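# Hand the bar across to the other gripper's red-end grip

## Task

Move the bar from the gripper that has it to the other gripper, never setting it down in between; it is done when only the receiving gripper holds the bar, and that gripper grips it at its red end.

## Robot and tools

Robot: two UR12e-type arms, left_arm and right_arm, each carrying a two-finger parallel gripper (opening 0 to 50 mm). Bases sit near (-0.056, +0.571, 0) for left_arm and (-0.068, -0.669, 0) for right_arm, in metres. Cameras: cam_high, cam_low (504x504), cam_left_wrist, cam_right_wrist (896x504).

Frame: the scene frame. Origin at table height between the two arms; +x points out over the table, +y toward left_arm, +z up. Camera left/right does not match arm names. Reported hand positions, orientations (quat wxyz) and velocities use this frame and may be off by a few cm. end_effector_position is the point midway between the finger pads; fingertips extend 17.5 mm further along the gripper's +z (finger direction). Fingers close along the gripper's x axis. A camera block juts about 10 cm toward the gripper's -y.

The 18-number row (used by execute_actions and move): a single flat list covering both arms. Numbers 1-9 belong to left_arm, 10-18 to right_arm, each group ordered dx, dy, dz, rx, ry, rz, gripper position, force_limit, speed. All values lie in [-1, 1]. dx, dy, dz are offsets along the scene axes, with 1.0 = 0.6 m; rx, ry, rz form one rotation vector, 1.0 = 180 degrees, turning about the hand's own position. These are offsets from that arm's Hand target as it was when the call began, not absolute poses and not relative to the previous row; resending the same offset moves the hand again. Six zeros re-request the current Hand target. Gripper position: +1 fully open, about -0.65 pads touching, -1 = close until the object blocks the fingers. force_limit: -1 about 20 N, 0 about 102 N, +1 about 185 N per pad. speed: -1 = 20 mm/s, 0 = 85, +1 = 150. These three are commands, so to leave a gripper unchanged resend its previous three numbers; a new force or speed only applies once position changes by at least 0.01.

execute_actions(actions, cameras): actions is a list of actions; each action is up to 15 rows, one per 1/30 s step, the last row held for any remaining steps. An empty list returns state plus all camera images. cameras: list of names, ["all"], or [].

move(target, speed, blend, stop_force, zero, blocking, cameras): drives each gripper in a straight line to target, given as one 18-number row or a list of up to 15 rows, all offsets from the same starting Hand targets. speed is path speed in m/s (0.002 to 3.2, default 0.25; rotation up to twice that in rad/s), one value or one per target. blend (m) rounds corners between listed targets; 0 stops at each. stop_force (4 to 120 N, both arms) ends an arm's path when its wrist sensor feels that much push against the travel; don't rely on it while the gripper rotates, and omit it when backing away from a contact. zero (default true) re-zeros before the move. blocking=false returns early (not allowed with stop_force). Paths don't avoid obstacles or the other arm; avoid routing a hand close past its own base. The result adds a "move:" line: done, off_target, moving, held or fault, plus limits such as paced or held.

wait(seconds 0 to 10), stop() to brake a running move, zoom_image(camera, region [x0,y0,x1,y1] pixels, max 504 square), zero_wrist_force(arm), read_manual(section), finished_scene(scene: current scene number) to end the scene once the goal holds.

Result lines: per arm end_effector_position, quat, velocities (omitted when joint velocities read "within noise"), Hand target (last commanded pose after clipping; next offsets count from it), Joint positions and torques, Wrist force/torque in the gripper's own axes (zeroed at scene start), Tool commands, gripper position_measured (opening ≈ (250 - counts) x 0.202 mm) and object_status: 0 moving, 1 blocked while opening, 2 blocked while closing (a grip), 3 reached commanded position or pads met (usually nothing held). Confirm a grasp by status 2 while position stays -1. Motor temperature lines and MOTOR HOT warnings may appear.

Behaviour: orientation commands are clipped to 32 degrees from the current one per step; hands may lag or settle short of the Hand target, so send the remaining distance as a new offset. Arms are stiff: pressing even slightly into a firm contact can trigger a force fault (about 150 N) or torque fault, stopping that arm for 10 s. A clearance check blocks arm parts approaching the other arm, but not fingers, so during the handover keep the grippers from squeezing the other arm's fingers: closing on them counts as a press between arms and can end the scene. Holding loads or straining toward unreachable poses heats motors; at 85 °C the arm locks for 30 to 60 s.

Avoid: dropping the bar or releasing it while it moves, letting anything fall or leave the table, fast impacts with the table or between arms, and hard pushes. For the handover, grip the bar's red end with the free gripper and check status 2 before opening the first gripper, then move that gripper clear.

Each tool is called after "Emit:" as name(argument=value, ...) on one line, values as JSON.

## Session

Emit:
execute_actions(actions=[])

Scene clock: 0.00 s.
left_arm: end_effector_position=(+0.3769, +0.0376, +0.2675) position_measured=132 object_status=3 end_effector_quat_wxyz=(-0.022, -0.083, +0.996, -0.017) | right_arm: end_effector_position=(+0.5607, -0.6841, +0.1905) position_measured=3 object_status=3 end_effector_quat_wxyz=(+0.000, +0.715, +0.699, +0.000)
Joint positions: left_arm=[-1.072 -1.529 1.965 -2.022 -1.623 -2.86] | right_arm=[3.422 -1.585 -2.144 -0.983 1.571 0.281]
Joint velocities: within noise
Joint torques (N m): no reading
Motor temperatures (°C): left_arm=[33 36 40 38 36 31] | right_arm=[32 42 29 44 33 47]
Wrist force (N): no reading
Wrist torque (N m): no reading
Wrist force, peak (N): no reading
Hand target: left_arm +0.3769, +0.0376, +0.2675; -0.022, -0.083, +0.996, -0.017 | right_arm +0.5607, -0.6841, +0.1905; +0.000, +0.715, +0.699, +0.000
Tool commands: left_gripper/position=-0.027451 left_gripper/force_limit=+1.0 left_gripper/speed=+1.0 right_gripper/position=+1.0 right_gripper/force_limit=+1.0 right_gripper/speed=+1.0

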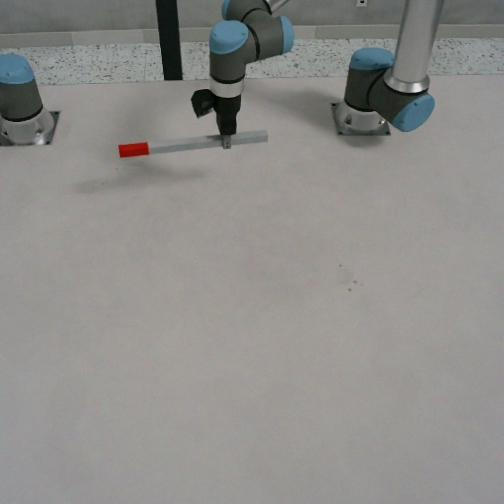

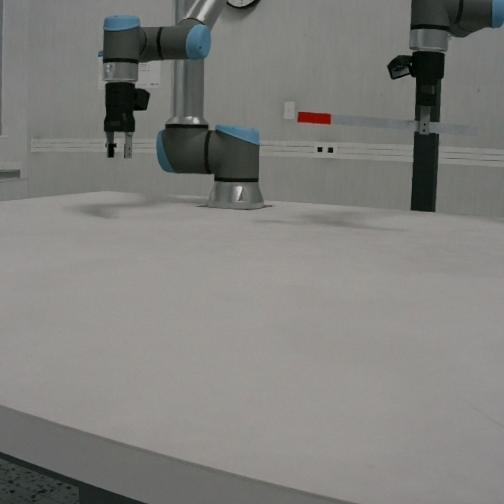

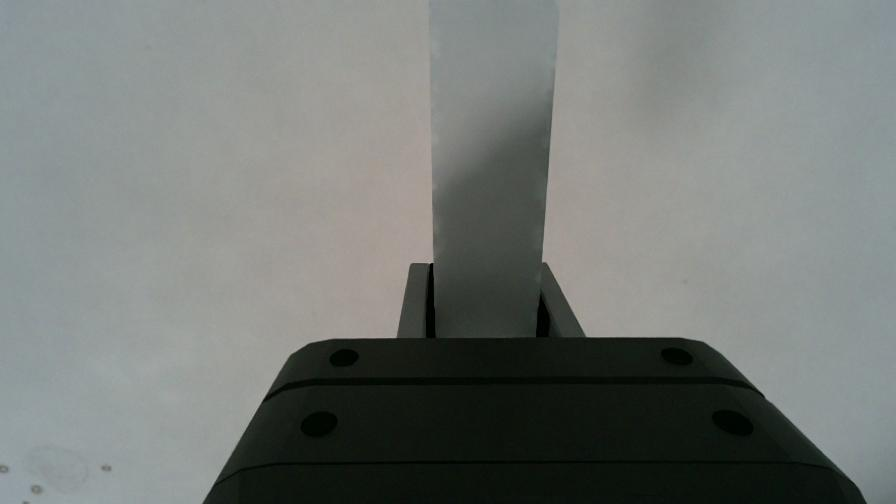

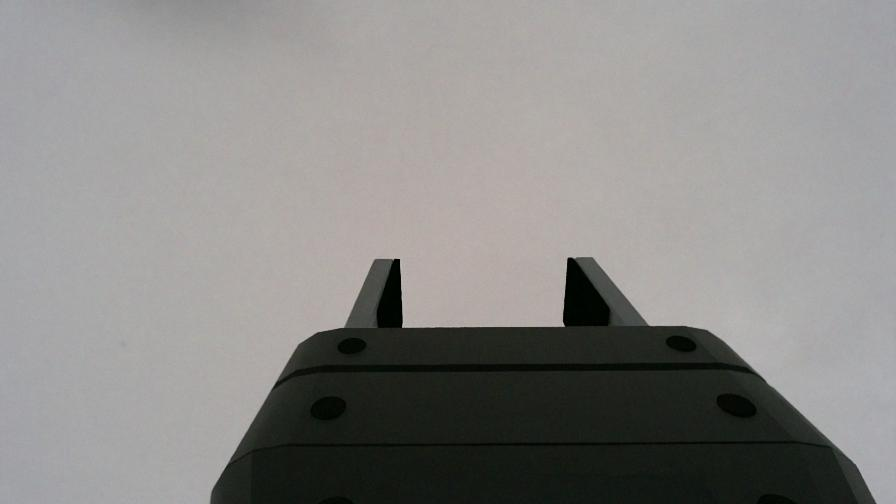

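Emit:
move(target=[[0,0,0,0,0,0,-0.027451,1,1,-0.1,0.37,0.2788,0.0014,0.0100,0.2825,1,1,1],[0,0,0,0,0,0,-0.027451,1,1,-0.2303,0.7888,0.2788,0.0028,0.0200,0.5650,1,1,1]], speed=0.5, blend=0.06, cameras=["cam_low", "cam_high", "cam_right_wrist"])

Emit:
zoom_image(camera="cam_low", region=[270, 50, 370, 130])

Scene clock: 7.27 s.
left_arm: end_effector_position=(+0.3769, +0.0376, +0.2675) position_measured=132 object_status=3 end_effector_quat_wxyz=(-0.022, -0.083, +0.996, -0.017) | right_arm: end_effector_position=(+0.4226, -0.2110, +0.3578) position_measured=3 object_status=3 end_effector_quat_wxyz=(-0.022, -0.090, +0.996, -0.017)
Joint positions: left_arm=[-1.072 -1.529 1.965 -2.022 -1.623 -2.86] | right_arm=[4.173 -1.558 -1.838 -1.371 1.585 -0.745]
Joint torques (N m): left_arm=[-0.37 -46.28 -53.31 -3.8 -1.06 0.18] | right_arm=[18.83 33.83 66.75 2.21 3.08 -2.7]
Wrist force (N): left_arm=[0.0 -0.1 0.0] | right_arm=[0.4 -0.2 0.4]
Wrist torque (N m): left_arm=[0.01 -0.01 0.00] | right_arm=[-0.02 -0.11 0.10]
Wrist force, peak (N): left_arm=[-0.2 -0.4 0.4] | right_arm=[0.9 2.5 0.3]
Hand target: left_arm +0.3769, +0.0376, +0.2675; -0.022, -0.083, +0.996, -0.017 | right_arm +0.4225, -0.2109, +0.3578; -0.022, -0.090, +0.996, -0.017
Off the commanded pose: left_arm 0.000 m, 0 deg | right_arm 0.000 m, 0 deg.
move: done
Images, in order (width x height): cam_high 504x504, cam_low 504x504, cam_right_wrist 896x504.

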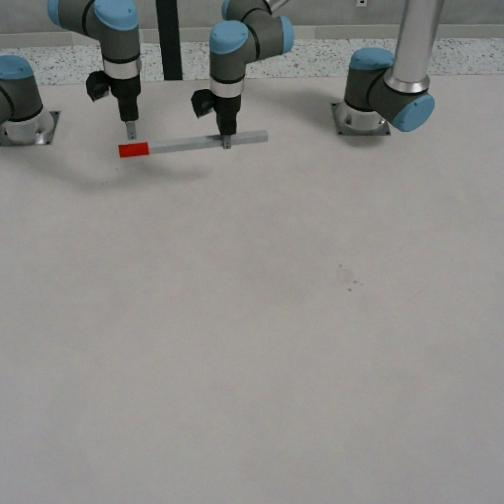

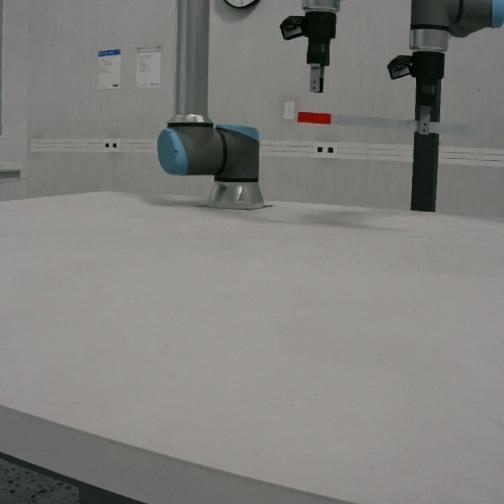

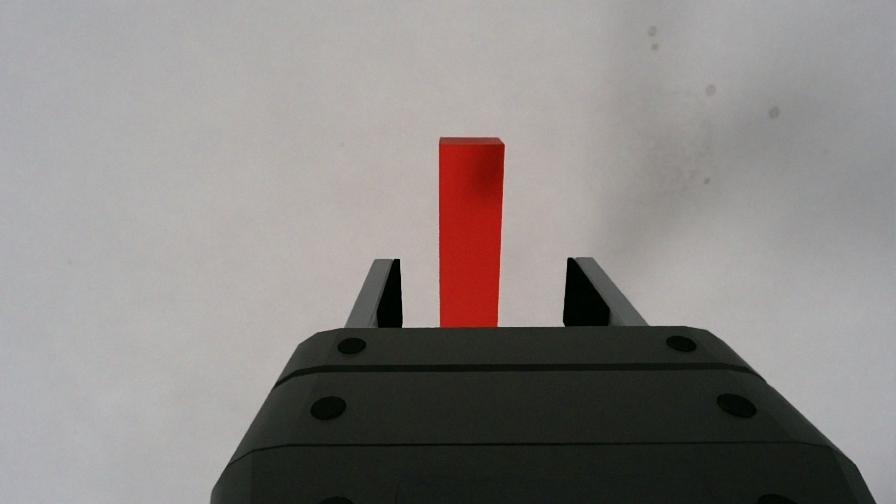

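Scaled by 5.040 from the camera's 504x504 image, which has a finer 720x720 frame.

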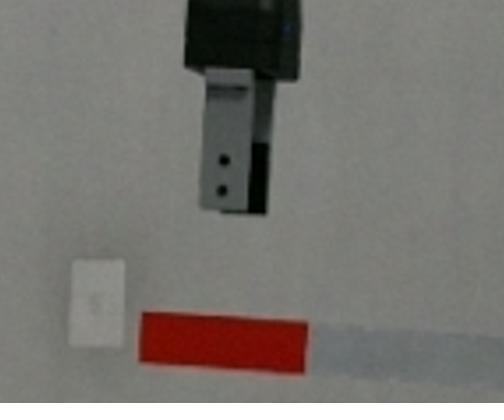

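Emit:
move(target=[[0,0,0,0,0,0,-0.027451,1,1,-0.00275,-0.0045,-0.13158,0,0,0,1,1,1]], speed=0.13, stop_force=20, cameras=["cam_low", "cam_right_wrist"])

Emit:
zoom_image(camera="cam_low", region=[270, 50, 370, 130])

Scene clock: 11.10 s.
left_arm: end_effector_position=(+0.3769, +0.0376, +0.2675) position_measured=132 object_status=3 end_effector_quat_wxyz=(-0.022, -0.083, +0.996, -0.017) | right_arm: end_effector_position=(+0.4209, -0.2135, +0.2789) position_measured=3 object_status=3 end_effector_quat_wxyz=(-0.022, -0.090, +0.996, -0.017)
Joint positions: left_arm=[-1.072 -1.529 1.965 -2.022 -1.623 -2.86] | right_arm=[4.173 -1.596 -1.945 -1.225 1.585 -0.745]
Joint torques (N m): left_arm=[-2.28 -45.86 -55.22 -3.22 -1.53 0.7] | right_arm=[-15.42 37.22 39.39 6.86 -1.48 -2.63]
Wrist force (N): left_arm=[-0.3 0.0 -0.2] | right_arm=[-0.4 0.1 -0.1]
Wrist torque (N m): left_arm=[0.04 0.06 0.00] | right_arm=[0.05 0.06 0.10]
Wrist force, peak (N): left_arm=[-0.5 -0.3 -0.1] | right_arm=[0.0 -0.5 1.6]
Hand target: left_arm +0.3769, +0.0376, +0.2675; -0.022, -0.083, +0.996, -0.017 | right_arm +0.4209, -0.2136, +0.2789; -0.022, -0.090, +0.996, -0.017
Off the commanded pose: left_arm 0.000 m, 0 deg | right_arm 0.000 m, 0 deg.
move: done
Images, in order (width x height): cam_low 504x504, cam_right_wrist 896x504.

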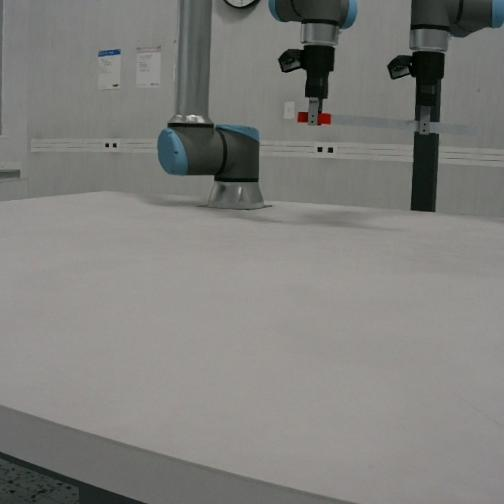

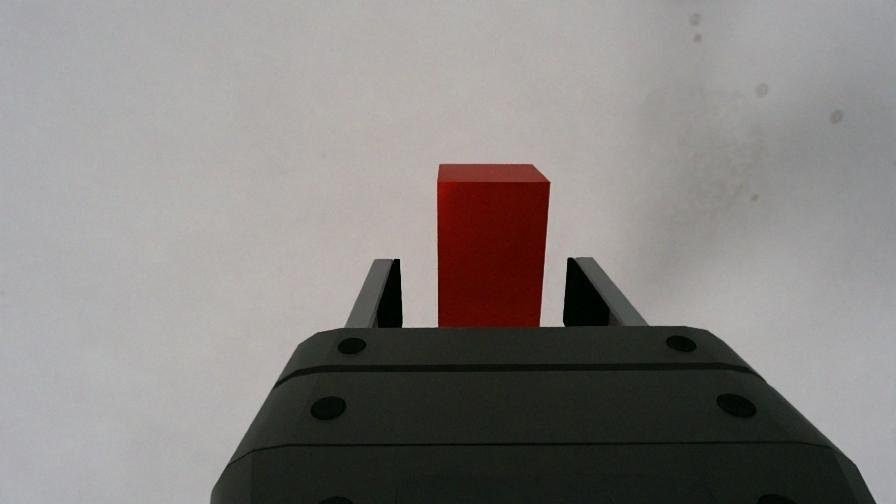

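Scaled by 5.040 from the camera's 504x504 image, which has a finer 720x720 frame.

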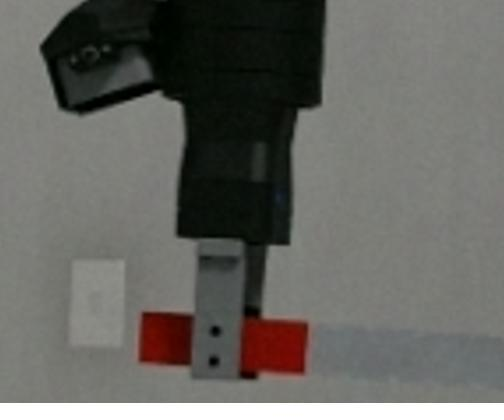

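Emit:
execute_actions(actions=[[[0,0,0,0,0,0,-0.027451,1,1,0.001,0.0002,0,0,0,0,-1,-0.7,-0.6]],[[0,0,0,0,0,0,-0.027451,1,1,0,0,0,0,0,0,-1,-0.7,-0.6]],[[0,0,0,0,0,0,-0.027451,1,1,0,0,0,0,0,0,-0.97,1,-0.6]]], cameras=["cam_right_wrist"])

Scene clock: 13.73 s.
left_arm: end_effector_position=(+0.3769, +0.0376, +0.2675) position_measured=132 object_status=3 end_effector_quat_wxyz=(-0.022, -0.083, +0.996, -0.017) | right_arm: end_effector_position=(+0.4215, -0.2134, +0.2789) position_measured=131 object_status=2 end_effector_quat_wxyz=(-0.022, -0.090, +0.996, -0.017)
Joint positions: left_arm=[-1.072 -1.529 1.965 -2.022 -1.623 -2.86] | right_arm=[4.172 -1.597 -1.944 -1.225 1.585 -0.746]
Joint torques (N m): left_arm=[-2.23 -44.64 -56.23 -2.71 -1.77 0.63] | right_arm=[-11.47 37.28 64.07 2.62 -2.68 -2.7]
Wrist force (N): left_arm=[2.3 1.1 -0.3] | right_arm=[-2.4 -1.7 0.2]
Wrist torque (N m): left_arm=[0.03 -0.02 -0.28] | right_arm=[-0.01 0.06 1.01]
Wrist force, peak (N): left_arm=[2.6 1.3 -0.1] | right_arm=[-2.7 -1.4 0.4]
Hand target: left_arm +0.3769, +0.0376, +0.2675; -0.022, -0.083, +0.996, -0.017 | right_arm +0.4215, -0.2134, +0.2789; -0.022, -0.090, +0.996, -0.017
Off the commanded pose: left_arm 0.000 m, 0 deg | right_arm 0.000 m, 0 deg.
Images, in order (width x height): cam_right_wrist 896x504.

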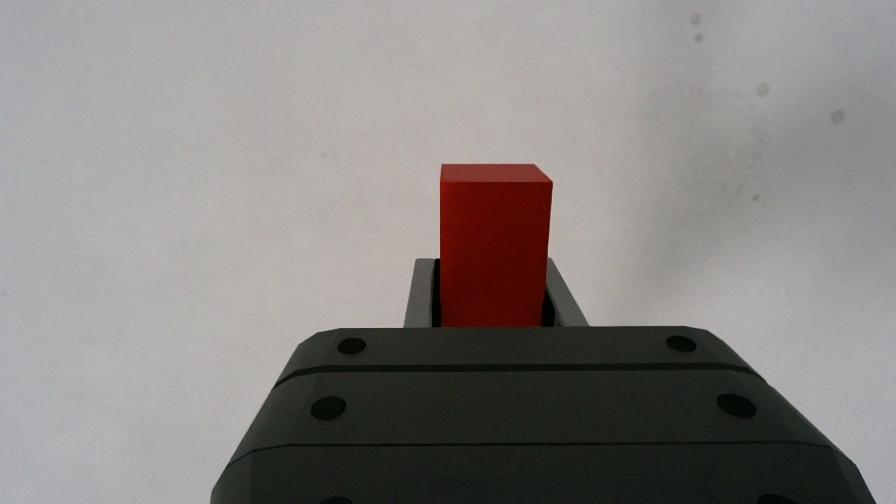

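Emit:
execute_actions(actions=[[[0,0,0,0,0,0,1,1,-0.6,0,0,0,0,0,0,-0.97,1,-0.6]],[[0,0,0,0,0,0,1,1,-0.6,0,0,0,0,0,0,-0.97,1,-0.6]]])

Emit:
move(target=[[0.0082,0.0075,0.1996,0,0,0,1,1,-0.6,0,0,0,0,0,0,-0.97,1,-0.6]], speed=0.25, stop_force=25, cameras=["cam_low", "cam_right_wrist"])

Scene clock: 15.43 s.
left_arm: end_effector_position=(+0.3769, +0.0376, +0.2675) position_measured=3 object_status=3 end_effector_quat_wxyz=(-0.022, -0.083, +0.996, -0.017) | right_arm: end_effector_position=(+0.4215, -0.2134, +0.2789) position_measured=131 object_status=2 end_effector_quat_wxyz=(-0.022, -0.090, +0.996, -0.017)
Joint positions: left_arm=[-1.072 -1.529 1.965 -2.022 -1.623 -2.86] | right_arm=[4.172 -1.597 -1.944 -1.225 1.585 -0.746]
Joint torques (N m): left_arm=[-0.12 -43.95 -56.47 -2.75 -1.51 0.71] | right_arm=[-1.82 43.66 63.35 3.93 -2.02 -2.1]
Wrist force (N): left_arm=[-0.1 0.2 -2.0] | right_arm=[0.1 0.1 1.8]
Wrist torque (N m): left_arm=[0.26 0.02 0.01] | right_arm=[0.36 -0.04 0.11]
Wrist force, peak (N): left_arm=[2.6 1.5 -0.2] | right_arm=[-2.8 -1.7 0.3]
Hand target: left_arm +0.3769, +0.0376, +0.2675; -0.022, -0.083, +0.996, -0.017 | right_arm +0.4215, -0.2134, +0.2789; -0.022, -0.090, +0.996, -0.017
Off the commanded pose: left_arm 0.000 m, 0 deg | right_arm 0.000 m, 0 deg.

Scene clock: 17.20 s.
left_arm: end_effector_position=(+0.3819, +0.0421, +0.3873) position_measured=3 object_status=3 end_effector_quat_wxyz=(-0.022, -0.083, +0.996, -0.017) | right_arm: end_effector_position=(+0.4215, -0.2134, +0.2789) position_measured=131 object_status=2 end_effector_quat_wxyz=(-0.022, -0.090, +0.996, -0.017)
Joint positions: left_arm=[-1.062 -1.595 1.81 -1.801 -1.624 -2.85] | right_arm=[4.172 -1.597 -1.944 -1.225 1.585 -0.746]
Joint torques (N m): left_arm=[9.54 -54.86 -69.17 -1.83 -1.74 2.95] | right_arm=[4.25 48.83 61.56 5.57 -1.55 -1.43]
Wrist force (N): left_arm=[-0.2 -0.1 -2.0] | right_arm=[0.0 -0.2 2.2]
Wrist torque (N m): left_arm=[0.17 0.06 -0.21] | right_arm=[0.33 -0.02 0.11]
Wrist force, peak (N): left_arm=[0.4 0.0 -4.5] | right_arm=[0.4 -0.1 2.5]
Hand target: left_arm +0.3819, +0.0421, +0.3873; -0.022, -0.083, +0.996, -0.017 | right_arm +0.4215, -0.2134, +0.2789; -0.022, -0.090, +0.996, -0.017
Off the commanded pose: left_arm 0.000 m, 0 deg | right_arm 0.000 m, 0 deg.
move: done
Images, in order (width x height): cam_low 504x504, cam_right_wrist 896x504.

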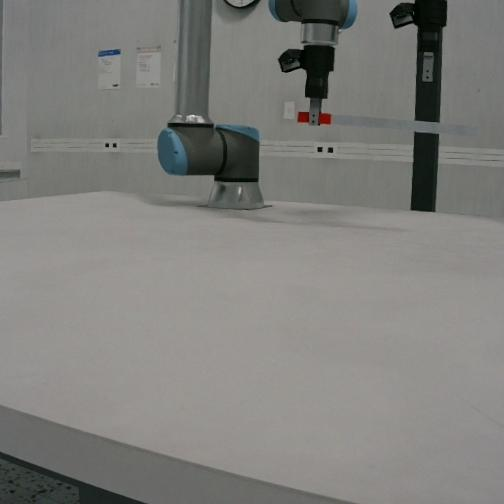

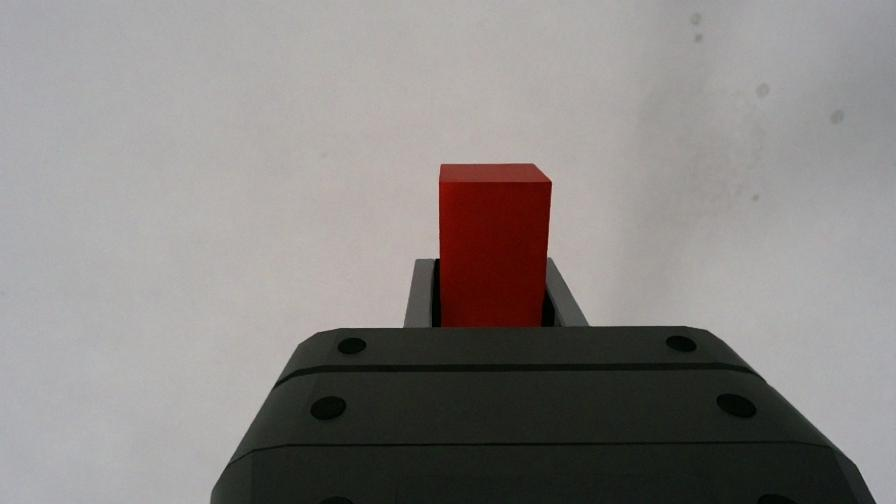

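Emit:
finished_scene(scene=2)

The scene is finished: the task was done.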